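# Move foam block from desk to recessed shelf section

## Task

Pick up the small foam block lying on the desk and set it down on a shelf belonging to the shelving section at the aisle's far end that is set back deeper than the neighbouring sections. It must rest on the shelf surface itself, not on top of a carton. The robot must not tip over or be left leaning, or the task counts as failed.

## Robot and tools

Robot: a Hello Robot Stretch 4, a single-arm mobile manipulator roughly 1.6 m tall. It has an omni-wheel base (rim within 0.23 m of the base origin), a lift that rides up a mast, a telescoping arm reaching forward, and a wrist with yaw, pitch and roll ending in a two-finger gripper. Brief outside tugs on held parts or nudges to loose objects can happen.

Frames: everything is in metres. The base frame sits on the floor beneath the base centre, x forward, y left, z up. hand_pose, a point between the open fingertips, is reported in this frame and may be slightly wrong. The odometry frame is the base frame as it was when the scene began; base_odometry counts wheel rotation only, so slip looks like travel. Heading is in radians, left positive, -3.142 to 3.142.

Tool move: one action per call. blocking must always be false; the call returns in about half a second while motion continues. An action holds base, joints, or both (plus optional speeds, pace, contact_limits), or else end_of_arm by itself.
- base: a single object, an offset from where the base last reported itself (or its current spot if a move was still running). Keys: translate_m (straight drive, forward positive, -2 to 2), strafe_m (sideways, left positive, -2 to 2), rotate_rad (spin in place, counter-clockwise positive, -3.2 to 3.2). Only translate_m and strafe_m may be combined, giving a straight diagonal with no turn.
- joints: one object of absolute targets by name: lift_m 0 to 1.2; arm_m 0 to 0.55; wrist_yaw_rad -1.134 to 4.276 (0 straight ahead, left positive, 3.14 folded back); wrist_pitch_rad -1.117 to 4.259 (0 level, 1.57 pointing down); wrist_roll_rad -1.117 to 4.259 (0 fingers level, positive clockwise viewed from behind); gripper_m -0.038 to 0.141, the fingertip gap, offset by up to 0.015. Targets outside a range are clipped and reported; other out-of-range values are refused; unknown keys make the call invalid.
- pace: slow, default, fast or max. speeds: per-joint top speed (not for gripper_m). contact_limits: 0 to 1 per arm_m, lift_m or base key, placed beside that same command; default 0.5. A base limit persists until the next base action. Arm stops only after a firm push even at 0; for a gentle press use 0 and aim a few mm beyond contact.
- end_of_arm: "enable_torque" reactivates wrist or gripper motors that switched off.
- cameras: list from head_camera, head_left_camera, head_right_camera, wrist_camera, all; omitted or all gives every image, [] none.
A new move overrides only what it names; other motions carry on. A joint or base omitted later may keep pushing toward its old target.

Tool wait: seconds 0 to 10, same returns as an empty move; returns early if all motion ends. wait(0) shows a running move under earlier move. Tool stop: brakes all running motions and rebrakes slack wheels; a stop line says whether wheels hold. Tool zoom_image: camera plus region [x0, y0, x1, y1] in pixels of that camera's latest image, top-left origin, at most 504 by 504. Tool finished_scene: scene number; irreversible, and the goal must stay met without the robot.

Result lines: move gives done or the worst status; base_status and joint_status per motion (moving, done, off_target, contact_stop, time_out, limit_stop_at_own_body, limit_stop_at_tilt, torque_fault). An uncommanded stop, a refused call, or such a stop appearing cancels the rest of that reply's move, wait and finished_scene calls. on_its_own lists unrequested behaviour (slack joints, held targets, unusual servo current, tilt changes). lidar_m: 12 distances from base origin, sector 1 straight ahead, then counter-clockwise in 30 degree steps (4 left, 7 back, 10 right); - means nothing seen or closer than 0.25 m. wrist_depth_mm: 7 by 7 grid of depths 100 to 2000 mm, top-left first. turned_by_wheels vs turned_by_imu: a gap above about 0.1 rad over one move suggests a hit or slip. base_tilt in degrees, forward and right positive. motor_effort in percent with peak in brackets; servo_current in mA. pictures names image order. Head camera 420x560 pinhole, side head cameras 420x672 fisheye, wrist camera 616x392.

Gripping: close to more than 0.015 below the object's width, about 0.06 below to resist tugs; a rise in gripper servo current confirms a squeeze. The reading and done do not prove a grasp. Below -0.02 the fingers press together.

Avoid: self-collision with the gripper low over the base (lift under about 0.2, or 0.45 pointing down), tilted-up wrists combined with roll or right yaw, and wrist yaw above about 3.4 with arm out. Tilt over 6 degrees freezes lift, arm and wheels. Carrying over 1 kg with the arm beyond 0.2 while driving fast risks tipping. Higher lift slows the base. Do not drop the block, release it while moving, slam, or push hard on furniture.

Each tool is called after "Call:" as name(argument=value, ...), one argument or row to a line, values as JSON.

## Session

Call:
move(
)

Scene clock: 0.00 s.
base_odometry: x=+0.000 y=+0.000 heading=+0.000
turned_by_wheels: +0.000
turned_by_imu: +0.000
base_tilt: forward=+0.3 right=+1.3
lidar_m: 1.83 1.83 2.11 1.03 1.04 1.25 1.87 1.89 1.17 1.09 1.06 1.21
base_status: not commanded
joint_positions: lift_m=+0.246 arm_m=+0.002 wrist_yaw_rad=+3.068 wrist_pitch_rad=+0.002 wrist_roll_rad=+0.000 gripper_m=+0.056
joint_status: not commanded
measured_speeds: all 0
motor_effort: lift_m=+20 arm_m=-4 wheel_0=+0 wheel_1=-1 wheel_2=+0
servo_current: wrist_yaw_rad=39 wrist_pitch_rad=46 wrist_roll_rad=26 gripper_m=39
hand_pose: x=-0.1080 y=+0.1084 z=+0.4236 quat_wxyz=(+0.037, -0.001, +0.000, +0.999) (m; base frame)
wrist_depth_mm: - 138 - - - - - / 114 139 - - - - - / 117 140 285 - - - - / 136 177 - - - - - / - 1863 - - - - - / 1397 1464 196 1464 1397 1537 1336 / 1008 917 1060 152 976 1008 1060
pictures: head_camera, head_left_camera, head_right_camera, wrist_camera
camera_calibration:
wrist_camera: T_world_to_cam=[[0.121255, 0.991667, 0.0435218, -0.135582], [0.0279103, 0.0404218, -0.998793, 0.474762], [-0.992229, 0.122323, -0.0227764, 0.118878], [0, 0, 0, 1]] pos_world=[0.121144, 0.10072, 0.482798]

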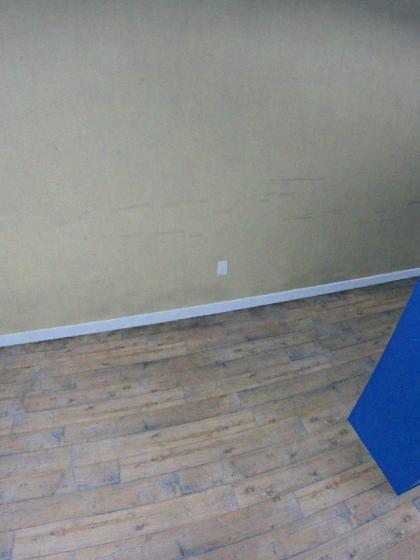

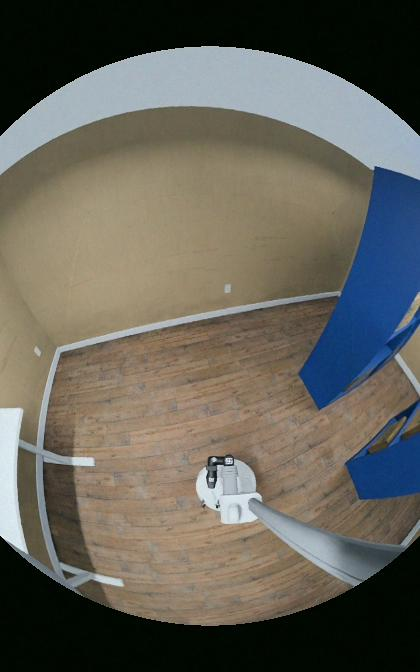

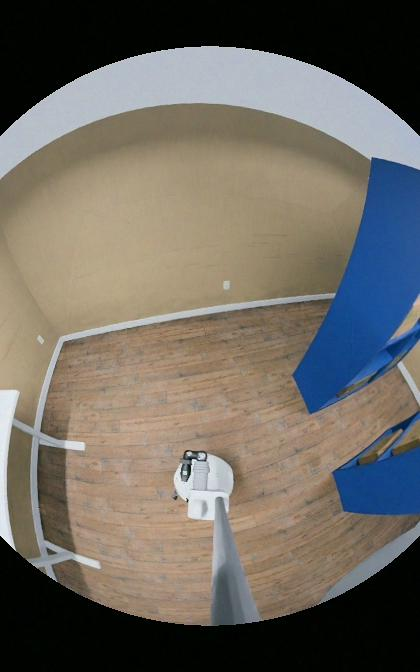

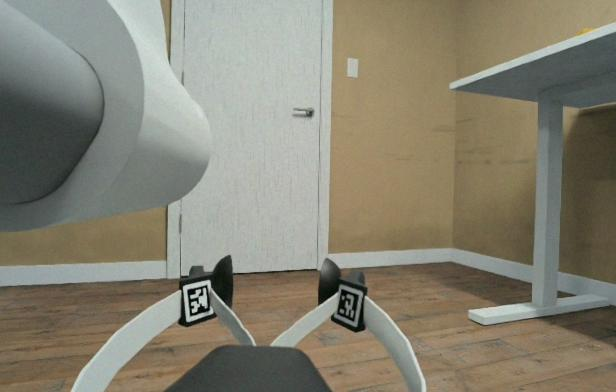

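Call:
move(
  base={"rotate_rad": 1.81},
  joints={"lift_m": 0.95, "gripper_m": 0.135},
  blocking=false,
  cameras=[],
)

Call:
wait(
  seconds=4,
)

Scene clock: 11.37 s.
move: moving
base_odometry: x=+0.000 y=+0.000 heading=+0.261
turned_by_wheels: +0.261
turned_by_imu: +0.256
base_tilt: forward=+0.4 right=+1.5
lidar_m: 1.83 1.90 1.07 1.02 1.09 1.95 1.84 2.00 1.07 1.05 1.06 1.91
base_status: rotate_rad moving
joint_positions: lift_m=+0.285 arm_m=+0.002 wrist_yaw_rad=+3.068 wrist_pitch_rad=+0.002 wrist_roll_rad=+0.000 gripper_m=+0.076
joint_status: lift_m moving; gripper_m moving
measured_speeds: translate_m=+0.000 strafe_m=+0.000 rotate_rad=+0.991 lift_m=+0.148 arm_m=+0.000 wrist_yaw_rad=+0.000 wrist_pitch_rad=+0.000 wrist_roll_rad=+0.000
motor_effort: lift_m=+26(27) arm_m=-4(4) wheel_0=-7(8) wheel_1=-5(7) wheel_2=-8(8)
servo_current: wrist_yaw_rad=26(39) wrist_pitch_rad=46(59) wrist_roll_rad=26(33) gripper_m=72(91)
hand_pose: x=-0.1080 y=+0.1084 z=+0.4625 quat_wxyz=(+0.037, -0.001, +0.000, +0.999) (m; base frame)
wrist_depth_mm: - 138 1983 - - - - / - 139 1921 - - - - / 116 140 293 - - - - / 137 169 - - - - - / - - 1983 - - - - / 1464 1397 200 1576 197 1618 1618 / 1078 991 1098 149 1060 1098 1060
pictures: none
No camera images: "cameras" was empty.

Scene clock: 14.50 s.
earlier move: done
base_odometry: x=+0.000 y=+0.000 heading=+1.810
turned_by_wheels: +1.549
turned_by_imu: +1.529
base_tilt: forward=+0.4 right=+1.4
lidar_m: 1.03 1.09 1.93 1.84 1.94 1.08 1.20 1.06 1.90 1.82 1.89 1.10
base_status: done
joint_positions: lift_m=+0.950 arm_m=+0.002 wrist_yaw_rad=+3.068 wrist_pitch_rad=+0.002 wrist_roll_rad=+0.000 gripper_m=+0.135
joint_status: all done
measured_speeds: all 0
motor_effort: lift_m=+24(28) arm_m=-4(4) wheel_0=-2(9) wheel_1=-2(8) wheel_2=-1(9)
servo_current: wrist_yaw_rad=33(46) wrist_pitch_rad=52(59) wrist_roll_rad=26(33) gripper_m=52(111)
hand_pose: x=-0.1080 y=+0.1084 z=+1.1273 quat_wxyz=(+0.037, -0.001, +0.000, +0.999) (m; base frame)
wrist_depth_mm: - 138 - - - - - / 114 139 - - - - - / 114 140 296 - - - - / 136 175 - - - - - / - 1078 - - - - - / - 186 - - 193 - - / - - - - - - -
wait: 3.13 of 4 s (the move ended)
pictures: head_camera, head_left_camera, head_right_camera, wrist_camera
camera_calibration:
wrist_camera: T_world_to_cam=[[0.121255, 0.991667, 0.0435219, -0.166206], [0.0279103, 0.0404219, -0.998793, 1.17753], [-0.992229, 0.122323, -0.0227763, 0.134911], [0, 0, 0, 1]] pos_world=[0.121151, 0.10072, 1.18642]

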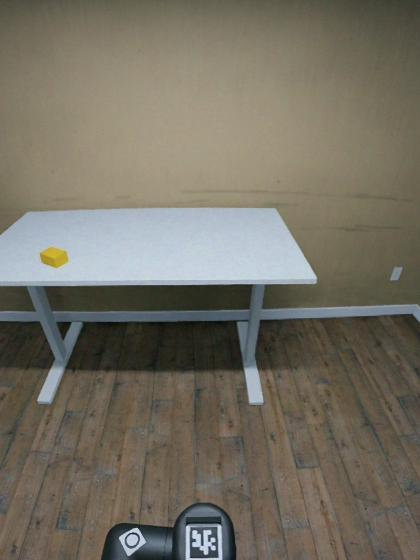

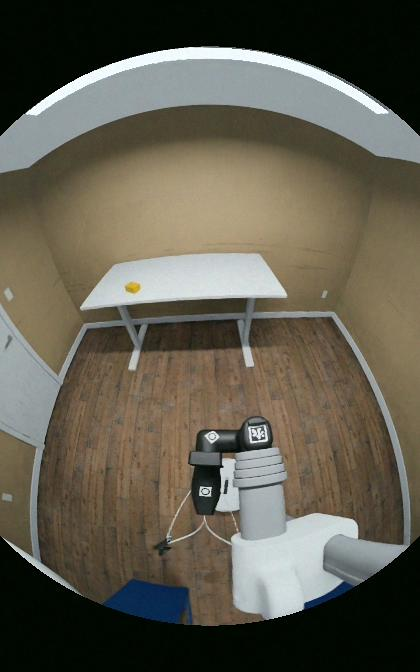

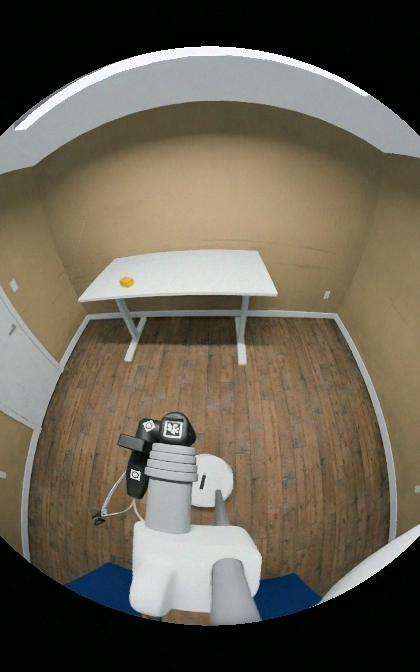

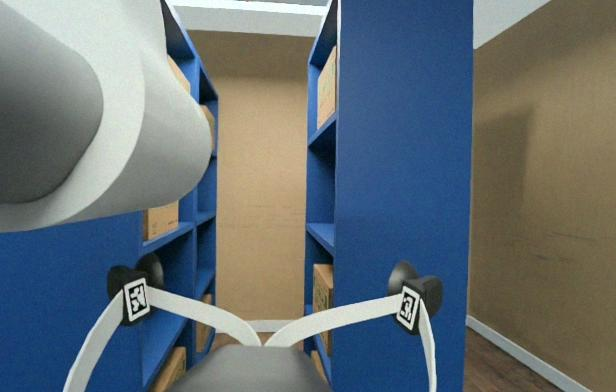

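Call:
move(
  blocking=false,
  cameras=["head_camera"],
)

Call:
zoom_image(
  camera="head_camera",
  region=[0, 200, 200, 320],
)

Scene clock: 33.37 s.
base_odometry: x=+0.000 y=+0.000 heading=+1.810
turned_by_wheels: +0.000
turned_by_imu: -0.001
base_tilt: forward=+0.2 right=+1.4
lidar_m: 1.03 1.08 1.95 1.83 1.94 1.07 1.21 1.07 1.91 1.83 1.91 1.08
base_status: done
joint_positions: lift_m=+0.950 arm_m=+0.002 wrist_yaw_rad=+3.068 wrist_pitch_rad=+0.002 wrist_roll_rad=+0.000 gripper_m=+0.135
joint_status: all done
measured_speeds: all 0
motor_effort: lift_m=+24(28) arm_m=-4(4) wheel_0=-2(9) wheel_1=-2(8) wheel_2=-1(9)
servo_current: wrist_yaw_rad=39(46) wrist_pitch_rad=46(59) wrist_roll_rad=26(33) gripper_m=46(111)
hand_pose: x=-0.1080 y=+0.1084 z=+1.1273 quat_wxyz=(+0.037, -0.001, +0.000, +0.999) (m; base frame)
wrist_depth_mm: - 138 - - - - - / 114 139 - - - - - / 115 140 296 - - - - / 137 174 - - - - - / - 1118 - - - - - / - 187 - - 193 - - / - - - - - - -
pictures: head_camera

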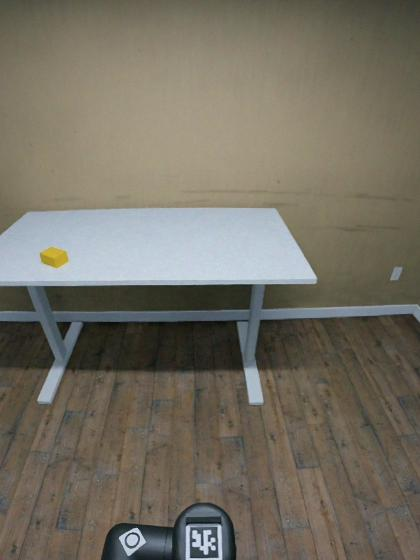

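Scaled by 2.520 from the camera's 420x560 image, which has a finer 1200x1600 frame.

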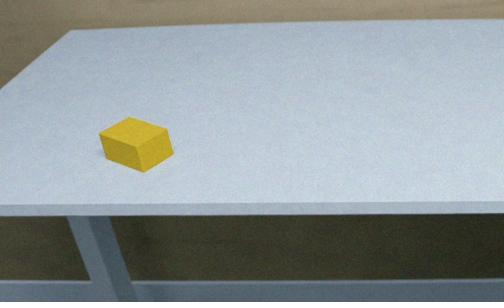

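Call:
move(
  blocking=false,
  base={"translate_m": 0.3, "strafe_m": 0.45},
  joints={"lift_m": 1.1, "wrist_yaw_rad": 0.0, "wrist_pitch_rad": 0.6},
  cameras=[],
)

Call:
wait(
  seconds=5,
  cameras=["head_camera", "wrist_camera"],
)

Scene clock: 91.97 s.
move: moving
base_odometry: x=-0.031 y=+0.011 heading=+1.810
turned_by_wheels: +0.000
turned_by_imu: -0.001
base_tilt: forward=+0.3 right=+1.5
lidar_m: 1.01 1.05 1.92 1.83 1.93 1.09 1.09 1.08 1.96 1.86 1.91 1.06
base_status: translate_m moving; strafe_m moving
joint_positions: lift_m=+0.989 arm_m=+0.002 wrist_yaw_rad=+2.465 wrist_pitch_rad=+0.545 wrist_roll_rad=+0.000 gripper_m=+0.135
joint_status: lift_m moving; wrist_yaw_rad moving; wrist_pitch_rad moving
measured_speeds: translate_m=+0.070 strafe_m=+0.104 rotate_rad=+0.002 lift_m=+0.149 arm_m=+0.000 wrist_yaw_rad=-1.800 wrist_pitch_rad=+0.958 wrist_roll_rad=+0.000
motor_effort: lift_m=+26(26) arm_m=-4(4) wheel_0=-6(8) wheel_1=+8(9) wheel_2=-6(7)
servo_current: wrist_yaw_rad=98(117) wrist_pitch_rad=52(72) wrist_roll_rad=26(26) gripper_m=46(52)
hand_pose: x=+0.0356 y=+0.2225 z=+1.0174 quat_wxyz=(+0.319, -0.254, +0.089, +0.909) (m; base frame)
wrist_depth_mm: - - - - - - - / - - - - - - - / - - - - - - - / - 1661 - - - - - / 1708 1708 1708 1756 1808 1808 1708 / 1464 198 1576 1537 200 1537 1537 / 1281 1308 1336 - 1308 1308 1366
pictures: none
No camera images: "cameras" was empty.

Scene clock: 94.93 s.
earlier move: done
base_odometry: x=-0.508 y=+0.185 heading=+1.809
turned_by_wheels: +0.000
turned_by_imu: +0.001
base_tilt: forward=+0.4 right=+1.4
lidar_m: 0.73 0.78 1.45 1.39 1.49 2.03 1.32 1.52 2.39 2.29 1.08 0.78
base_status: done
joint_positions: lift_m=+1.100 arm_m=+0.002 wrist_yaw_rad=+0.004 wrist_pitch_rad=+0.600 wrist_roll_rad=+0.000 gripper_m=+0.135
joint_status: all done
measured_speeds: all 0
motor_effort: lift_m=+24(27) arm_m=-4(4) wheel_0=-3(8) wheel_1=+1(11) wheel_2=-2(8)
servo_current: wrist_yaw_rad=39(124) wrist_pitch_rad=46(72) wrist_roll_rad=33(33) gripper_m=52(59)
hand_pose: x=+0.4116 y=-0.0866 z=+1.1151 quat_wxyz=(+0.955, -0.001, +0.295, +0.002) (m; base frame)
wrist_depth_mm: - - - - - - - / - - - - - - - / - - - - - - - / - - - - - - - / 1708 1205 1756 1808 1708 1756 1808 / 1537 196 1576 1618 200 1576 1576 / 1336 1308 1397 - 1430 1366 1397
wait: 2.97 of 5 s (the move ended)
pictures: head_camera, wrist_camera
camera_calibration:
wrist_camera: T_world_to_cam=[[-0.0116257, -0.997948, 0.0629657, -0.174571], [-0.582425, -0.0444274, -0.811669, 1.19396], [0.812801, -0.046109, -0.580714, 0.538711], [0, 0, 0, 1]] pos_world=[0.255497, -0.0963289, 1.29293]

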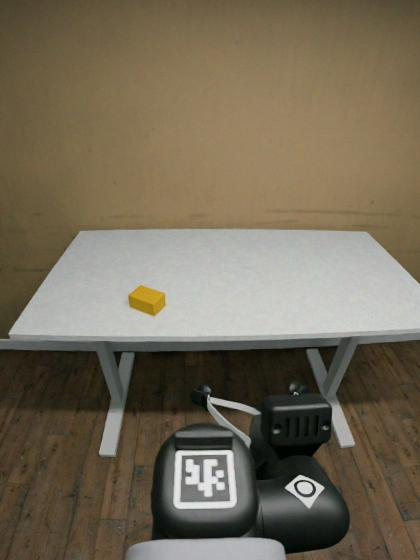

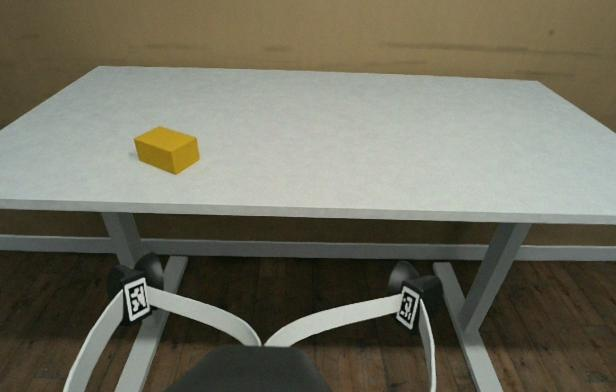

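Call:
zoom_image(
  camera="head_camera",
  region=[60, 260, 220, 360],
)

Call:
zoom_image(
  camera="wrist_camera",
  region=[80, 80, 330, 240],
)

Scaled by 3.150 from the camera's 420x560 image, which has a finer 1200x1600 frame.

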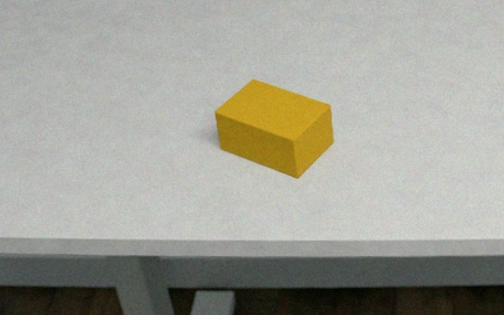

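Scaled by 2.016.

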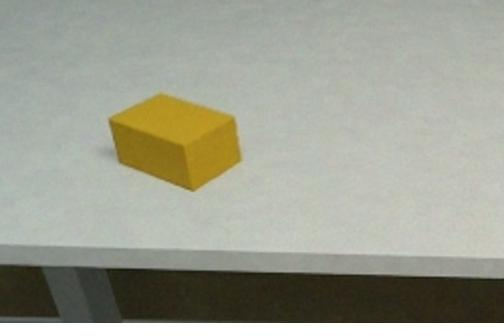

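Call:
move(
  blocking=false,
  base={"translate_m": 0.29},
  joints={"lift_m": 1.05, "wrist_yaw_rad": 1.11, "wrist_pitch_rad": 0.5, "arm_m": 0.12},
  contact_limits={"translate_m": 0.3},
  cameras=[],
)

Call:
wait(
  seconds=5,
  cameras=["head_camera", "wrist_camera"],
)

Scene clock: 150.53 s.
move: moving
base_odometry: x=-0.516 y=+0.217 heading=+1.810
turned_by_wheels: +0.000
turned_by_imu: -0.001
base_tilt: forward=+0.2 right=+1.4
lidar_m: 0.71 0.72 1.44 1.40 1.49 2.03 1.35 1.55 2.39 2.27 1.05 0.75
base_status: translate_m moving
joint_positions: lift_m=+1.064 arm_m=+0.054 wrist_yaw_rad=+0.602 wrist_pitch_rad=+0.506 wrist_roll_rad=+0.000 gripper_m=+0.135
joint_status: lift_m moving; arm_m moving; wrist_yaw_rad moving; wrist_pitch_rad moving
measured_speeds: translate_m=+0.125 strafe_m=+0.000 rotate_rad=+0.006 lift_m=-0.096 arm_m=+0.198 wrist_yaw_rad=+1.805 wrist_pitch_rad=+0.000 wrist_roll_rad=+0.000
motor_effort: lift_m=+13(23) arm_m=+7(11) wheel_0=+6(7) wheel_1=+4(7) wheel_2=-9(10)
servo_current: wrist_yaw_rad=65(117) wrist_pitch_rad=39(72) wrist_roll_rad=20(26) gripper_m=39(52)
contact_limits: translate_m 0.3
hand_pose: x=+0.4828 y=+0.0708 z=+1.1029 quat_wxyz=(+0.925, -0.074, +0.239, +0.287) (m; base frame)
wrist_depth_mm: - - - - - - - / - - - - - - - / - - - - - - - / - - - - - - - / - 1808 1921 1160 - - - / 1576 195 1661 1618 198 - - / 1397 1397 1464 109 1430 1397 -
pictures: none
No camera images: "cameras" was empty.

Scene clock: 152.47 s.
earlier move: done
base_odometry: x=-0.577 y=+0.467 heading=+1.810
turned_by_wheels: +0.000
turned_by_imu: -0.001
base_tilt: forward=+0.2 right=+1.3
lidar_m: 0.44 0.47 0.67 1.39 1.47 2.02 1.60 1.78 2.37 2.25 0.67 0.48
base_status: done
joint_positions: lift_m=+1.050 arm_m=+0.120 wrist_yaw_rad=+1.106 wrist_pitch_rad=+0.505 wrist_roll_rad=+0.000 gripper_m=+0.135
joint_status: all done
measured_speeds: all 0
motor_effort: lift_m=+15(23) arm_m=+6(11) wheel_0=+2(7) wheel_1=+2(7) wheel_2=+0(10)
servo_current: wrist_yaw_rad=39(117) wrist_pitch_rad=46(72) wrist_roll_rad=33(33) gripper_m=46(52)
contact_limits: translate_m 0.3
hand_pose: x=+0.4818 y=+0.1865 z=+1.0890 quat_wxyz=(+0.824, -0.131, +0.213, +0.509) (m; base frame)
wrist_depth_mm: 1078 - - - - - - / 1182 - - - - - - / 1281 - - - - - - / - 1397 - - - - - / - 1464 - - - - - / 1499 195 1499 - 195 - - / 1397 1366 1430 - 334 - -
wait: 1.93 of 5 s (the move ended)
pictures: head_camera, wrist_camera
camera_calibration:
wrist_camera: T_world_to_cam=[[0.882831, -0.465679, 0.0612597, -0.428003], [-0.187651, -0.46926, -0.862892, 1.17061], [0.430578, 0.750292, -0.501662, 0.428588], [0, 0, 0, 1]] pos_world=[0.41298, 0.0284421, 1.25134]

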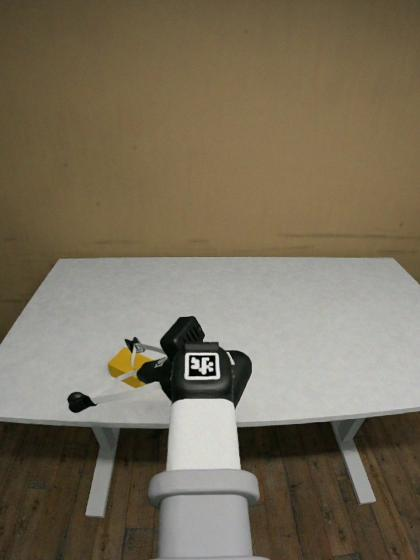

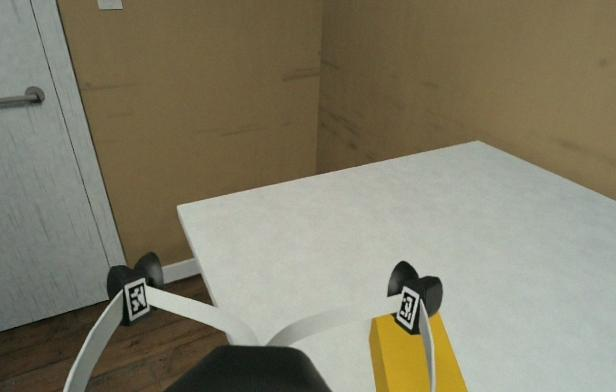

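Call:
move(
  blocking=false,
  joints={"arm_m": 0.26},
  pace="slow",
  cameras=[],
)

Call:
wait(
  seconds=3,
  cameras=["head_camera", "wrist_camera"],
)

Call:
zoom_image(
  camera="head_camera",
  region=[70, 290, 270, 430],
)

Scene clock: 159.13 s.
move: moving
base_odometry: x=-0.577 y=+0.467 heading=+1.810
turned_by_wheels: +0.000
turned_by_imu: -0.001
base_tilt: forward=+0.4 right=+1.2
lidar_m: 0.46 0.46 0.64 1.38 1.46 2.02 1.60 1.79 2.36 2.28 0.67 0.47
base_status: not commanded
joint_positions: lift_m=+1.050 arm_m=+0.133 wrist_yaw_rad=+1.106 wrist_pitch_rad=+0.505 wrist_roll_rad=+0.000 gripper_m=+0.135
joint_status: arm_m moving
measured_speeds: translate_m=+0.000 strafe_m=+0.000 rotate_rad=+0.000 lift_m=+0.000 arm_m=+0.050 wrist_yaw_rad=+0.000 wrist_pitch_rad=+0.000 wrist_roll_rad=+0.000
motor_effort: lift_m=+14(15) arm_m=+9(9) wheel_0=+2(2) wheel_1=+1(2) wheel_2=+1(1)
servo_current: wrist_yaw_rad=46(46) wrist_pitch_rad=39(52) wrist_roll_rad=26(39) gripper_m=46(52)
contact_limits: translate_m 0.3
hand_pose: x=+0.4949 y=+0.1865 z=+1.0890 quat_wxyz=(+0.824, -0.131, +0.213, +0.509) (m; base frame)
wrist_depth_mm: 1098 - - - - - - / 1160 - - - - - - / 1229 - - - - - - / - 1397 - - - - - / - 1537 - - - - - / 1464 195 477 - 196 - - / 1397 1366 1430 - 330 - -
pictures: none
No camera images: "cameras" was empty.

Scene clock: 161.33 s.
earlier move: done
base_odometry: x=-0.577 y=+0.467 heading=+1.810
turned_by_wheels: +0.000
turned_by_imu: +0.000
base_tilt: forward=+0.5 right=+1.4
lidar_m: 0.45 0.48 0.65 1.37 1.46 2.01 1.59 1.78 2.39 2.28 0.66 0.48
base_status: not commanded
joint_positions: lift_m=+1.050 arm_m=+0.260 wrist_yaw_rad=+1.106 wrist_pitch_rad=+0.505 wrist_roll_rad=+0.000 gripper_m=+0.135
joint_status: all done
measured_speeds: all 0
motor_effort: lift_m=+14(15) arm_m=+7(11) wheel_0=+2(2) wheel_1=+2(2) wheel_2=+1(1)
servo_current: wrist_yaw_rad=33(52) wrist_pitch_rad=46(65) wrist_roll_rad=26(39) gripper_m=39(52)
contact_limits: translate_m 0.3
hand_pose: x=+0.6218 y=+0.1865 z=+1.0890 quat_wxyz=(+0.824, -0.131, +0.213, +0.509) (m; base frame)
wrist_depth_mm: - - - - - - - / 1138 - - - - - - / 1229 - - - - - - / 1336 - - - - - - / 1397 - - - - - - / 1499 186 - - 194 - - / 1397 - - - - - -
wait: 2.20 of 3 s (the move ended)
pictures: head_camera, wrist_camera
camera_calibration:
wrist_camera: T_world_to_cam=[[0.882831, -0.465679, 0.06126, -0.551579], [-0.18765, -0.46926, -0.862892, 1.19688], [0.430577, 0.750292, -0.501662, 0.368317], [0, 0, 0, 1]] pos_world=[0.552956, 0.0284421, 1.25134]

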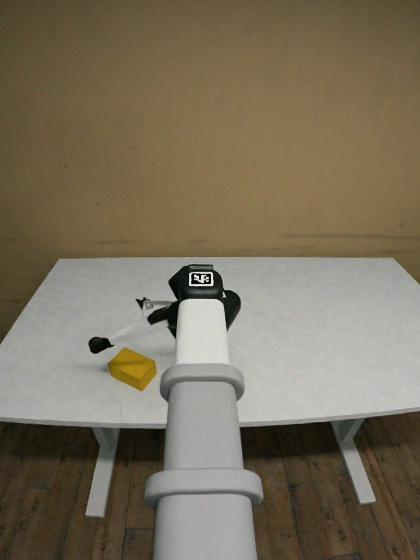

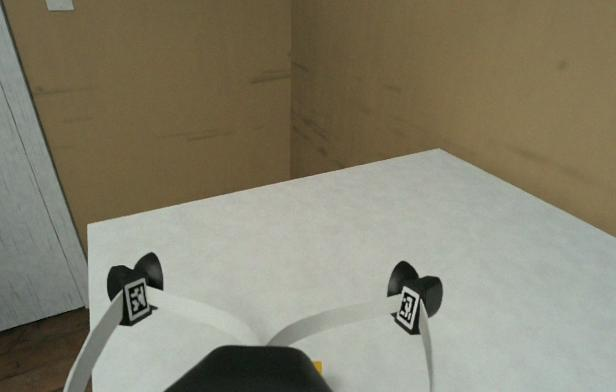

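Scaled by 2.520 from the camera's 420x560 image, which has a finer 1200x1600 frame.

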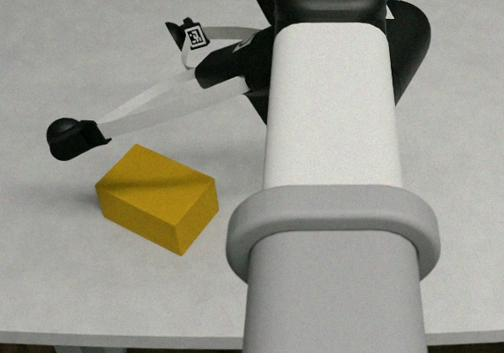

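Call:
move(
  blocking=false,
  joints={"lift_m": 0.945, "arm_m": 0.257},
  pace="slow",
  contact_limits={"lift_m": 0.2},
  cameras=[],
)

Call:
wait(
  seconds=3,
  cameras=["head_camera", "wrist_camera"],
)

Call:
zoom_image(
  camera="head_camera",
  region=[70, 290, 270, 430],
)

Scene clock: 184.63 s.
move: moving
base_odometry: x=-0.577 y=+0.467 heading=+1.810
turned_by_wheels: +0.000
turned_by_imu: -0.001
base_tilt: forward=+0.5 right=+1.5
lidar_m: 0.45 0.46 0.64 1.39 1.47 2.04 1.60 1.78 2.37 2.28 0.66 0.49
base_status: not commanded
joint_positions: lift_m=+1.024 arm_m=+0.257 wrist_yaw_rad=+1.106 wrist_pitch_rad=+0.505 wrist_roll_rad=+0.000 gripper_m=+0.135
joint_status: lift_m moving; arm_m moving
measured_speeds: translate_m=+0.000 strafe_m=+0.000 rotate_rad=+0.000 lift_m=-0.099 arm_m=+0.000 wrist_yaw_rad=+0.000 wrist_pitch_rad=+0.000 wrist_roll_rad=+0.000
motor_effort: lift_m=+14(16) arm_m=-4(8) wheel_0=+2(2) wheel_1=+2(2) wheel_2=+1(1)
servo_current: wrist_yaw_rad=33(46) wrist_pitch_rad=52(59) wrist_roll_rad=33(33) gripper_m=33(52)
contact_limits: lift_m 0.2; translate_m 0.3
hand_pose: x=+0.6193 y=+0.1865 z=+1.0629 quat_wxyz=(+0.824, -0.131, +0.213, +0.509) (m; base frame)
wrist_depth_mm: - - - - - - - / 1138 - - - - - - / 1229 - - - - - - / 1336 - - - - - - / 1430 - - - - - - / 1464 186 - - 193 - - / 1336 - - - - - -
pictures: none
No camera images: "cameras" was empty.

Scene clock: 185.87 s.
earlier move: done
base_odometry: x=-0.577 y=+0.467 heading=+1.810
turned_by_wheels: +0.000
turned_by_imu: +0.000
base_tilt: forward=+0.5 right=+1.5
lidar_m: 0.45 0.48 0.66 1.38 1.48 2.03 1.60 1.80 2.38 2.27 0.66 0.46
base_status: not commanded
joint_positions: lift_m=+0.945 arm_m=+0.257 wrist_yaw_rad=+1.106 wrist_pitch_rad=+0.505 wrist_roll_rad=+0.000 gripper_m=+0.135
joint_status: all done
measured_speeds: all 0
motor_effort: lift_m=+14(16) arm_m=-6(9) wheel_0=+2(2) wheel_1=+2(2) wheel_2=+0(1)
servo_current: wrist_yaw_rad=33(46) wrist_pitch_rad=46(59) wrist_roll_rad=33(33) gripper_m=46(52)
contact_limits: lift_m 0.2; translate_m 0.3
hand_pose: x=+0.6193 y=+0.1865 z=+0.9840 quat_wxyz=(+0.824, -0.131, +0.213, +0.509) (m; base frame)
wrist_depth_mm: - - - - - - - / 1118 - - - - - - / 1229 - - - - - - / 1308 - - - - - - / - - - - - - - / 1366 187 240 243 193 - - / 1255 - - 109 - - -
wait: 1.23 of 3 s (the move ended)
pictures: head_camera, wrist_camera
camera_calibration:
wrist_camera: T_world_to_cam=[[0.882831, -0.465679, 0.0612598, -0.542941], [-0.187651, -0.46926, -0.862892, 1.10583], [0.430577, 0.750292, -0.501662, 0.316731], [0, 0, 0, 1]] pos_world=[0.550457, 0.0284421, 1.14636]

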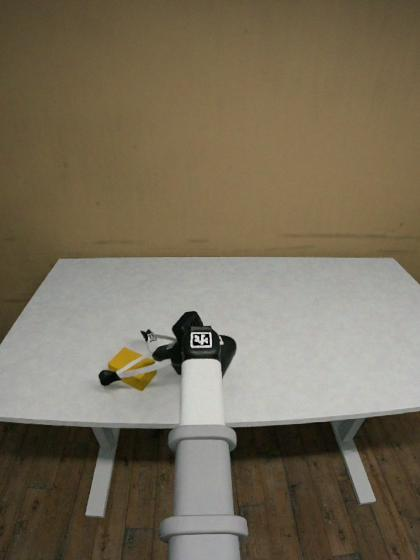

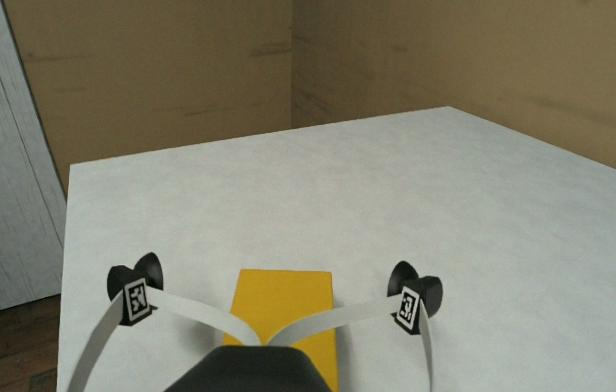

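Scaled by 2.520 from the camera's 420x560 image, which has a finer 1200x1600 frame.

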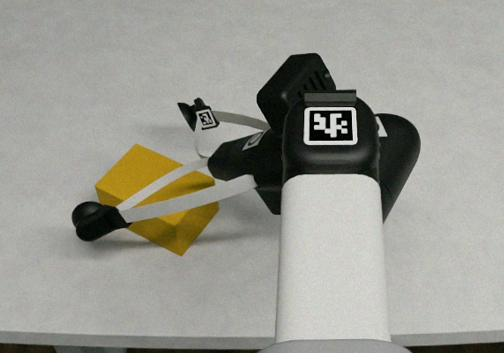

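Call:
move(
  blocking=false,
  joints={"lift_m": 0.915},
  speeds={"lift_m": 0.05},
  contact_limits={"lift_m": 0.1},
  cameras=[],
)

Call:
wait(
  seconds=2,
  cameras=["wrist_camera", "head_camera"],
)

Call:
zoom_image(
  camera="head_camera",
  region=[80, 310, 200, 410],
)

Scene clock: 210.10 s.
move: moving
base_odometry: x=-0.577 y=+0.467 heading=+1.810
turned_by_wheels: +0.000
turned_by_imu: -0.001
base_tilt: forward=+0.3 right=+1.4
lidar_m: 0.44 0.46 0.65 1.41 1.46 2.04 1.60 1.78 2.38 2.28 0.66 0.49
base_status: not commanded
joint_positions: lift_m=+0.924 arm_m=+0.257 wrist_yaw_rad=+1.106 wrist_pitch_rad=+0.505 wrist_roll_rad=+0.000 gripper_m=+0.135
joint_status: lift_m moving
measured_speeds: translate_m=+0.000 strafe_m=+0.000 rotate_rad=+0.000 lift_m=-0.050 arm_m=+0.000 wrist_yaw_rad=+0.000 wrist_pitch_rad=+0.000 wrist_roll_rad=+0.000
motor_effort: lift_m=+15(15) arm_m=-7(7) wheel_0=+2(2) wheel_1=+2(2) wheel_2=+0(1)
servo_current: wrist_yaw_rad=46(46) wrist_pitch_rad=52(52) wrist_roll_rad=26(33) gripper_m=46(52)
contact_limits: lift_m 0.1; translate_m 0.3
hand_pose: x=+0.6193 y=+0.1865 z=+0.9626 quat_wxyz=(+0.824, -0.131, +0.213, +0.509) (m; base frame)
wrist_depth_mm: - - - - - - - / 1138 - - - - - - / 1182 - - - - - - / 1281 - - - - - - / - - - 252 - - - / 1366 186 215 218 193 - - / 1205 - - 135 - - -
pictures: none
No camera images: "cameras" was empty.

Scene clock: 210.63 s.
earlier move: done
base_odometry: x=-0.577 y=+0.467 heading=+1.810
turned_by_wheels: +0.000
turned_by_imu: +0.000
base_tilt: forward=+0.3 right=+1.4
lidar_m: 0.45 0.47 0.65 1.40 1.48 2.04 1.60 1.79 2.38 2.27 0.69 0.48
base_status: not commanded
joint_positions: lift_m=+0.915 arm_m=+0.257 wrist_yaw_rad=+1.106 wrist_pitch_rad=+0.505 wrist_roll_rad=+0.000 gripper_m=+0.135
joint_status: all done
measured_speeds: all 0
motor_effort: lift_m=+14(15) arm_m=-7(7) wheel_0=+2(2) wheel_1=+2(2) wheel_2=+1(1)
servo_current: wrist_yaw_rad=33(46) wrist_pitch_rad=46(59) wrist_roll_rad=26(33) gripper_m=46(52)
contact_limits: lift_m 0.1; translate_m 0.3
hand_pose: x=+0.6193 y=+0.1865 z=+0.9540 quat_wxyz=(+0.824, -0.131, +0.213, +0.509) (m; base frame)
wrist_depth_mm: - - - - - - - / 1138 - - - - - - / 1205 - - - - - - / - - - - - - - / - - - 246 - - - / 1366 186 203 204 192 - - / 1205 - - 135 - - -
wait: 0.53 of 2 s (the move ended)
pictures: head_camera, wrist_camera
camera_calibration:
wrist_camera: T_world_to_cam=[[0.882831, -0.465679, 0.0612599, -0.5411], [-0.187651, -0.46926, -0.862892, 1.07992], [0.430578, 0.750292, -0.501662, 0.301668], [0, 0, 0, 1]] pos_world=[0.550455, 0.0284421, 1.11633]

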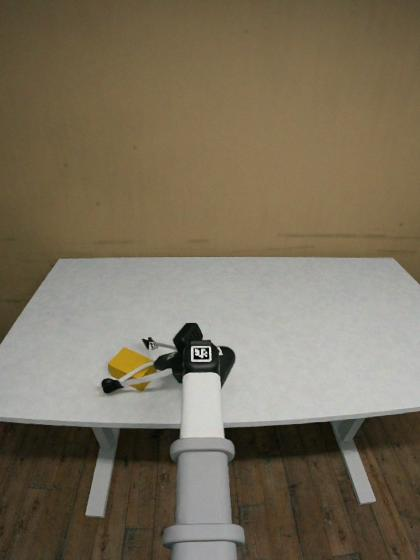

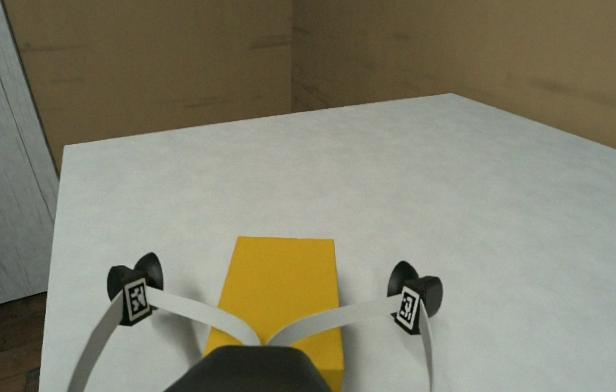

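Scaled by 4.200 from the camera's 420x560 image, which has a finer 1200x1600 frame.

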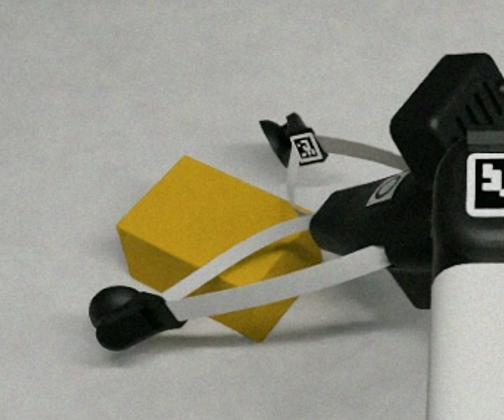

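Call:
move(
  blocking=false,
  joints={"lift_m": 0.903},
  speeds={"lift_m": 0.03},
  contact_limits={"lift_m": 0.1},
  cameras=[],
)

Call:
wait(
  seconds=2,
  cameras=["wrist_camera", "head_camera"],
)

Call:
zoom_image(
  camera="head_camera",
  region=[80, 310, 200, 410],
)

Scene clock: 221.83 s.
move: moving
base_odometry: x=-0.577 y=+0.467 heading=+1.810
turned_by_wheels: +0.000
turned_by_imu: -0.001
base_tilt: forward=+0.4 right=+1.5
lidar_m: 0.46 0.51 0.66 1.38 1.48 2.02 1.61 1.77 2.38 2.27 0.68 0.48
base_status: not commanded
joint_positions: lift_m=+0.903 arm_m=+0.257 wrist_yaw_rad=+1.106 wrist_pitch_rad=+0.505 wrist_roll_rad=+0.000 gripper_m=+0.135
joint_status: lift_m moving
measured_speeds: translate_m=+0.000 strafe_m=+0.000 rotate_rad=+0.000 lift_m=-0.002 arm_m=+0.000 wrist_yaw_rad=+0.000 wrist_pitch_rad=+0.000 wrist_roll_rad=+0.000
motor_effort: lift_m=+14(16) arm_m=-7(7) wheel_0=+2(2) wheel_1=+2(2) wheel_2=+0(1)
servo_current: wrist_yaw_rad=33(46) wrist_pitch_rad=33(52) wrist_roll_rad=33(33) gripper_m=46(52)
contact_limits: lift_m 0.1; translate_m 0.3
hand_pose: x=+0.6193 y=+0.1865 z=+0.9420 quat_wxyz=(+0.824, -0.131, +0.213, +0.509) (m; base frame)
wrist_depth_mm: - - - - - - - / 1138 - - - - - - / 1182 - - - - - - / - - - - - - - / - - 226 226 - - - / 1336 186 187 189 192 - - / 1160 - - 134 - - -
pictures: none
No camera images: "cameras" was empty.

Scene clock: 222.13 s.
earlier move: done
base_odometry: x=-0.577 y=+0.467 heading=+1.810
turned_by_wheels: +0.000
turned_by_imu: +0.000
base_tilt: forward=+0.4 right=+1.5
lidar_m: 0.43 0.49 0.64 1.39 1.46 2.05 1.61 1.76 2.38 2.27 0.66 0.48
base_status: not commanded
joint_positions: lift_m=+0.903 arm_m=+0.257 wrist_yaw_rad=+1.106 wrist_pitch_rad=+0.505 wrist_roll_rad=+0.000 gripper_m=+0.135
joint_status: all done
measured_speeds: all 0
motor_effort: lift_m=+14(16) arm_m=-6(7) wheel_0=+2(2) wheel_1=+2(2) wheel_2=+0(1)
servo_current: wrist_yaw_rad=46(46) wrist_pitch_rad=65(65) wrist_roll_rad=26(33) gripper_m=46(52)
contact_limits: lift_m 0.1; translate_m 0.3
hand_pose: x=+0.6193 y=+0.1865 z=+0.9420 quat_wxyz=(+0.824, -0.131, +0.213, +0.509) (m; base frame)
wrist_depth_mm: - - - - - - - / 1138 - - - - - - / 1229 - - - - - - / - - - - - - - / - - 227 228 - - - / 1308 186 187 190 193 - - / 1160 - - 134 - - -
wait: 0.30 of 2 s (the move ended)
pictures: head_camera, wrist_camera
camera_calibration:
wrist_camera: T_world_to_cam=[[0.882831, -0.465679, 0.0612597, -0.540364], [-0.187651, -0.46926, -0.862892, 1.06956], [0.430578, 0.750292, -0.501662, 0.295647], [0, 0, 0, 1]] pos_world=[0.550454, 0.0284421, 1.10433]

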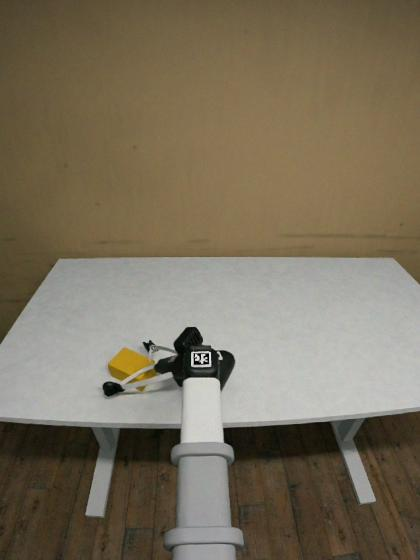

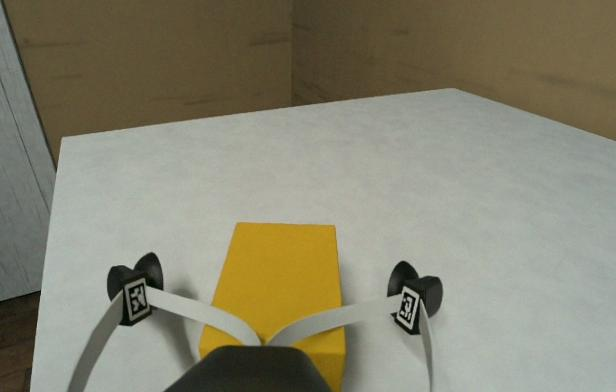

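Scaled by 4.200 from the camera's 420x560 image, which has a finer 1200x1600 frame.

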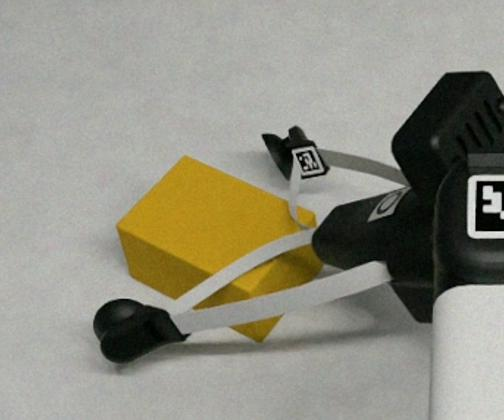

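Call:
move(
  blocking=false,
  joints={"gripper_m": 0.03},
  cameras=[],
)

Call:
wait(
  seconds=2.5,
  cameras=["wrist_camera"],
)

Call:
zoom_image(
  camera="wrist_camera",
  region=[100, 150, 500, 392],
)

Scene clock: 299.97 s.
move: moving
base_odometry: x=-0.577 y=+0.467 heading=+1.810
turned_by_wheels: +0.000
turned_by_imu: -0.001
base_tilt: forward=+0.5 right=+1.4
lidar_m: 0.45 0.49 0.66 1.38 1.47 2.04 1.59 1.78 2.39 2.27 0.65 0.47
base_status: not commanded
joint_positions: lift_m=+0.903 arm_m=+0.257 wrist_yaw_rad=+1.106 wrist_pitch_rad=+0.505 wrist_roll_rad=+0.000 gripper_m=+0.122
joint_status: gripper_m moving
measured_speeds: all 0
motor_effort: lift_m=+15(15) arm_m=-6(7) wheel_0=+2(2) wheel_1=+2(2) wheel_2=+0(1)
servo_current: wrist_yaw_rad=46(46) wrist_pitch_rad=46(59) wrist_roll_rad=33(33) gripper_m=78(111)
contact_limits: lift_m 0.1; translate_m 0.3
hand_pose: x=+0.6193 y=+0.1865 z=+0.9420 quat_wxyz=(+0.824, -0.131, +0.213, +0.509) (m; base frame)
wrist_depth_mm: - - - - - - - / 1138 - - - - - - / 1205 - - - - - - / - - - - - - - / - - 225 228 - - - / 1336 186 187 189 194 - - / 1182 - - 133 - - -
pictures: none
No camera images: "cameras" was empty.

Scene clock: 301.43 s.
earlier move: done
base_odometry: x=-0.577 y=+0.467 heading=+1.810
turned_by_wheels: +0.000
turned_by_imu: +0.000
base_tilt: forward=+0.4 right=+1.3
lidar_m: 0.45 0.48 0.63 1.37 1.47 2.03 1.60 1.79 2.40 2.27 0.66 0.48
base_status: not commanded
joint_positions: lift_m=+0.903 arm_m=+0.257 wrist_yaw_rad=+1.106 wrist_pitch_rad=+0.505 wrist_roll_rad=+0.000 gripper_m=+0.031
joint_status: all done
measured_speeds: all 0
motor_effort: lift_m=+14(15) arm_m=-6(7) wheel_0=+2(2) wheel_1=+1(2) wheel_2=+1(1)
servo_current: wrist_yaw_rad=39(52) wrist_pitch_rad=46(59) wrist_roll_rad=33(39) gripper_m=104(182)
contact_limits: lift_m 0.1; translate_m 0.3
hand_pose: x=+0.6193 y=+0.1865 z=+0.9420 quat_wxyz=(+0.824, -0.131, +0.213, +0.509) (m; base frame)
wrist_depth_mm: - - - - - - - / 1160 - - - - - - / 1182 - - - - - - / - - - - - - - / - - 216 219 - - - / 1281 173 179 187 185 - - / 1182 - - 159 - - -
wait: 1.47 of 2.5 s (the move ended)
pictures: wrist_camera
camera_calibration:
wrist_camera: T_world_to_cam=[[0.882826, -0.465688, 0.0612565, -0.540358], [-0.187588, -0.469136, -0.862973, 1.06962], [0.430614, 0.750364, -0.501523, 0.295481], [0, 0, 0, 1]] pos_world=[0.550452, 0.0284389, 1.10434]

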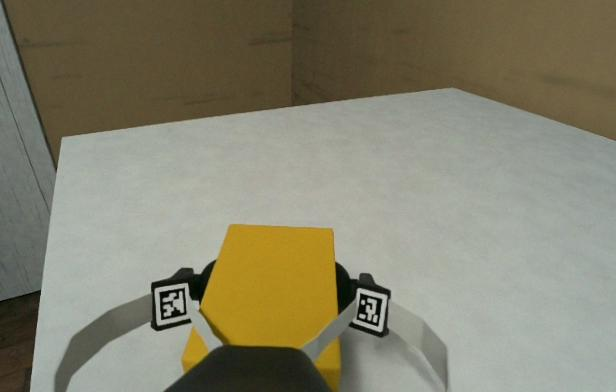

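Scaled by 1.260.

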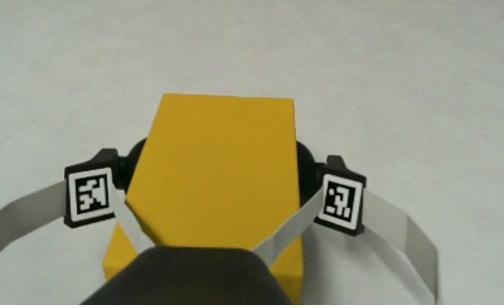

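Call:
move(
  blocking=false,
  joints={"gripper_m": 0.012},
  cameras=[],
)

Call:
wait(
  seconds=1.5,
  cameras=[],
)

Call:
move(
  blocking=false,
  joints={"lift_m": 1.03},
  pace="slow",
  cameras=[],
)

Call:
wait(
  seconds=3,
  cameras=["wrist_camera"],
)

Scene clock: 307.27 s.
move: moving
base_odometry: x=-0.577 y=+0.467 heading=+1.810
turned_by_wheels: +0.000
turned_by_imu: -0.001
base_tilt: forward=+0.4 right=+1.4
lidar_m: 0.45 0.48 0.64 1.38 1.46 2.04 1.60 1.80 2.40 2.28 0.66 0.48
base_status: not commanded
joint_positions: lift_m=+0.903 arm_m=+0.257 wrist_yaw_rad=+1.106 wrist_pitch_rad=+0.505 wrist_roll_rad=+0.000 gripper_m=+0.015
joint_status: gripper_m moving
measured_speeds: all 0
motor_effort: lift_m=+15(15) arm_m=-6(7) wheel_0=+2(2) wheel_1=+1(2) wheel_2=+1(1)
servo_current: wrist_yaw_rad=39(46) wrist_pitch_rad=39(52) wrist_roll_rad=26(33) gripper_m=169(234)
contact_limits: lift_m 0.1; translate_m 0.3
hand_pose: x=+0.6193 y=+0.1865 z=+0.9420 quat_wxyz=(+0.824, -0.131, +0.213, +0.509) (m; base frame)
wrist_depth_mm: - - - - - - - / 1138 - - - - - - / 1205 - - - - - - / - - - - - - - / - - 213 216 - - - / 1308 176 177 178 182 - - / 1160 - - 149 - - -
pictures: none
No camera images: "cameras" was empty.

Scene clock: 307.67 s.
earlier move: done
base_odometry: x=-0.577 y=+0.467 heading=+1.810
turned_by_wheels: +0.000
turned_by_imu: +0.000
base_tilt: forward=+0.4 right=+1.3
lidar_m: 0.45 0.48 0.65 1.37 1.47 2.04 1.61 1.76 2.37 2.28 0.67 0.47
base_status: not commanded
joint_positions: lift_m=+0.903 arm_m=+0.257 wrist_yaw_rad=+1.106 wrist_pitch_rad=+0.505 wrist_roll_rad=+0.000 gripper_m=+0.013
joint_status: all done
measured_speeds: all 0
motor_effort: lift_m=+14(15) arm_m=-6(7) wheel_0=+2(2) wheel_1=+1(2) wheel_2=+0(1)
servo_current: wrist_yaw_rad=26(46) wrist_pitch_rad=39(52) wrist_roll_rad=26(33) gripper_m=130(234)
contact_limits: lift_m 0.1; translate_m 0.3
hand_pose: x=+0.6193 y=+0.1865 z=+0.9420 quat_wxyz=(+0.824, -0.131, +0.213, +0.509) (m; base frame)
wrist_depth_mm: - - - - - - - / 1138 - - - - - - / 1205 - - - - - - / - - - - - - - / - - 211 214 - - - / 1308 173 175 172 181 - - / 1160 - 151 147 - - -
wait: 0.40 of 1.5 s (the move ended)
pictures: none
No camera images: "cameras" was empty.

Scene clock: 308.17 s.
move: moving
base_odometry: x=-0.577 y=+0.467 heading=+1.810
turned_by_wheels: +0.000
turned_by_imu: +0.000
base_tilt: forward=+0.4 right=+1.4
lidar_m: 0.45 0.47 0.63 1.39 1.47 2.03 1.61 1.78 2.39 2.28 0.68 0.47
base_status: not commanded
joint_positions: lift_m=+0.929 arm_m=+0.257 wrist_yaw_rad=+1.106 wrist_pitch_rad=+0.505 wrist_roll_rad=+0.000 gripper_m=+0.013
joint_status: lift_m moving
measured_speeds: translate_m=+0.000 strafe_m=+0.000 rotate_rad=+0.000 lift_m=+0.099 arm_m=+0.000 wrist_yaw_rad=+0.000 wrist_pitch_rad=+0.000 wrist_roll_rad=+0.000
motor_effort: lift_m=+24(27) arm_m=-7(7) wheel_0=+2(2) wheel_1=+1(2) wheel_2=+0(1)
servo_current: wrist_yaw_rad=39(46) wrist_pitch_rad=39(52) wrist_roll_rad=26(33) gripper_m=117(130)
contact_limits: translate_m 0.3
hand_pose: x=+0.6193 y=+0.1865 z=+0.9674 quat_wxyz=(+0.824, -0.131, +0.213, +0.509) (m; base frame)
wrist_depth_mm: - - - - - - - / 1160 - - - - - - / 1205 - - - - - - / 1308 - - - - - - / - - 213 214 - - - / 1281 173 175 172 181 - - / 1205 - 151 147 - - -
pictures: none
No camera images: "cameras" was empty.

Scene clock: 309.53 s.
earlier move: done
base_odometry: x=-0.577 y=+0.467 heading=+1.810
turned_by_wheels: +0.000
turned_by_imu: +0.000
base_tilt: forward=+0.4 right=+1.4
lidar_m: 0.46 0.45 0.67 1.40 1.47 2.04 1.60 1.78 2.38 2.27 0.69 0.49
base_status: not commanded
joint_positions: lift_m=+1.030 arm_m=+0.257 wrist_yaw_rad=+1.106 wrist_pitch_rad=+0.505 wrist_roll_rad=+0.000 gripper_m=+0.013
joint_status: all done
measured_speeds: all 0
motor_effort: lift_m=+24(27) arm_m=-7(7) wheel_0=+2(2) wheel_1=+1(2) wheel_2=+1(1)
servo_current: wrist_yaw_rad=46(46) wrist_pitch_rad=46(59) wrist_roll_rad=33(33) gripper_m=117(137)
contact_limits: translate_m 0.3
hand_pose: x=+0.6193 y=+0.1865 z=+1.0682 quat_wxyz=(+0.824, -0.131, +0.213, +0.509) (m; base frame)
wrist_depth_mm: - - - - - - - / 1118 - - - - - - / 1182 - - - - - - / 1336 - - - - - - / 1499 - 212 215 - - - / 1537 174 176 172 182 - - / 1281 - 152 147 - - -
wait: 1.37 of 3 s (the move ended)
pictures: wrist_camera
camera_calibration:
wrist_camera: T_world_to_cam=[[0.882826, -0.465688, 0.0612561, -0.548087], [-0.187589, -0.469135, -0.862973, 1.17853], [0.430614, 0.750364, -0.501523, 0.358778], [0, 0, 0, 1]] pos_world=[0.550451, 0.0284388, 1.23055]

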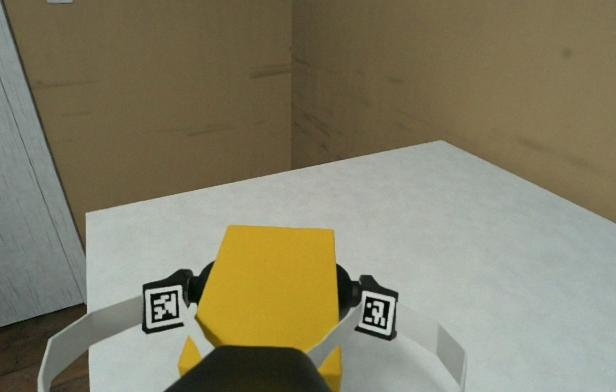

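Call:
move(
  blocking=false,
  base={"translate_m": -0.59, "strafe_m": -0.45},
  joints={"arm_m": 0.02, "wrist_yaw_rad": 0.0},
  contact_limits={"translate_m": 0.3, "strafe_m": 0.3},
  cameras=[],
)

Call:
wait(
  seconds=5,
  cameras=["wrist_camera", "head_camera"],
)

"contact_limits": translate_m and strafe_m are given together and make one move, which takes one limit: state it under one of them only
Scene clock: 323.27 s.
base_odometry: x=-0.577 y=+0.467 heading=+1.810
turned_by_wheels: +0.000
turned_by_imu: -0.001
base_tilt: forward=+0.3 right=+1.3
lidar_m: 0.44 0.47 0.64 1.39 1.48 2.01 1.61 1.78 2.39 2.27 0.68 0.49
base_status: not commanded
joint_positions: lift_m=+1.030 arm_m=+0.257 wrist_yaw_rad=+1.106 wrist_pitch_rad=+0.505 wrist_roll_rad=+0.000 gripper_m=+0.013
joint_status: all done
measured_speeds: all 0
motor_effort: lift_m=+24(27) arm_m=-6(7) wheel_0=+2(2) wheel_1=+1(2) wheel_2=+0(1)
servo_current: wrist_yaw_rad=46(46) wrist_pitch_rad=26(59) wrist_roll_rad=26(33) gripper_m=117(137)
contact_limits: translate_m 0.3
hand_pose: x=+0.6193 y=+0.1865 z=+1.0682 quat_wxyz=(+0.824, -0.131, +0.213, +0.509) (m; base frame)
wrist_depth_mm: - - - - - - - / 1098 - - - - - - / 1229 - - - - - - / 1336 - - - - - - / 1464 - 212 213 - - - / 1537 173 176 173 180 - - / 1336 - 152 148 - - -
pictures: none

not run: a call was refused earlier in this reply.

Call:
move(
  blocking=false,
  base={"translate_m": -0.59, "strafe_m": -0.45},
  joints={"arm_m": 0.02, "wrist_yaw_rad": 0.0},
  cameras=[],
)

Call:
wait(
  seconds=5,
  cameras=["wrist_camera"],
)

Scene clock: 333.23 s.
move: moving
base_odometry: x=-0.549 y=+0.445 heading=+1.810
turned_by_wheels: +0.000
turned_by_imu: +0.000
base_tilt: forward=+0.4 right=+1.2
lidar_m: 0.47 0.50 0.69 1.41 1.50 2.07 1.58 1.75 2.37 2.25 0.68 0.50
base_status: translate_m moving; strafe_m moving
joint_positions: lift_m=+1.030 arm_m=+0.205 wrist_yaw_rad=+0.508 wrist_pitch_rad=+0.505 wrist_roll_rad=+0.000 gripper_m=+0.013
joint_status: arm_m moving; wrist_yaw_rad moving
measured_speeds: translate_m=-0.107 strafe_m=-0.081 rotate_rad=-0.003 lift_m=+0.000 arm_m=-0.198 wrist_yaw_rad=-1.788 wrist_pitch_rad=+0.000 wrist_roll_rad=+0.000
motor_effort: lift_m=+24(24) arm_m=-6(9) wheel_0=+5(6) wheel_1=-8(8) wheel_2=+8(9)
servo_current: wrist_yaw_rad=98(137) wrist_pitch_rad=46(59) wrist_roll_rad=26(33) gripper_m=117(124)
hand_pose: x=+0.6387 y=+0.0465 z=+1.0682 quat_wxyz=(+0.937, -0.063, +0.242, +0.243) (m; base frame)
wrist_depth_mm: - - - - - - - / - - - - - - - / - - - - - - - / - - - - - - - / - - 213 215 - - - / - 173 175 173 180 - - / - - 152 147 - - -
pictures: none
No camera images: "cameras" was empty.

Scene clock: 336.87 s.
earlier move: done
base_odometry: x=+0.000 y=+0.000 heading=+1.810
turned_by_wheels: +0.000
turned_by_imu: -0.003
base_tilt: forward=+0.4 right=+1.3
lidar_m: 1.02 1.08 1.93 1.84 1.94 1.09 1.22 1.06 1.92 1.83 1.88 1.08
base_status: done
joint_positions: lift_m=+1.030 arm_m=+0.020 wrist_yaw_rad=+0.003 wrist_pitch_rad=+0.505 wrist_roll_rad=+0.000 gripper_m=+0.013
joint_status: all done
measured_speeds: all 0
motor_effort: lift_m=+24(24) arm_m=-6(10) wheel_0=+4(6) wheel_1=-1(12) wheel_2=+0(9)
servo_current: wrist_yaw_rad=33(137) wrist_pitch_rad=33(59) wrist_roll_rad=33(33) gripper_m=124(130)
hand_pose: x=+0.4438 y=-0.0866 z=+1.0683 quat_wxyz=(+0.968, +0.000, +0.250, +0.002) (m; base frame)
wrist_depth_mm: - - - - - - - / - - - - - - - / - - - - - - - / - - - - - - - / 1756 1808 221 214 1921 1921 1983 / 1576 178 175 172 181 1708 1576 / 1281 1336 160 148 1366 1366 1464
wait: 3.63 of 5 s (the move ended)
pictures: wrist_camera
camera_calibration:
wrist_camera: T_world_to_cam=[[-0.0177471, -0.997964, 0.0612565, -0.16672], [-0.503329, -0.0440197, -0.862973, 1.19445], [0.863913, -0.0461474, -0.501523, 0.37804], [0, 0, 0, 1]] pos_world=[0.271651, -0.0963557, 1.23059]

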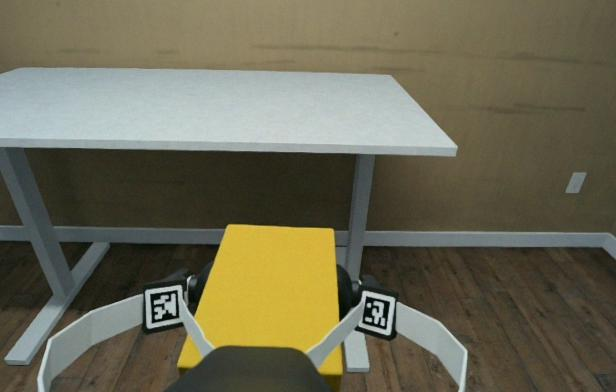

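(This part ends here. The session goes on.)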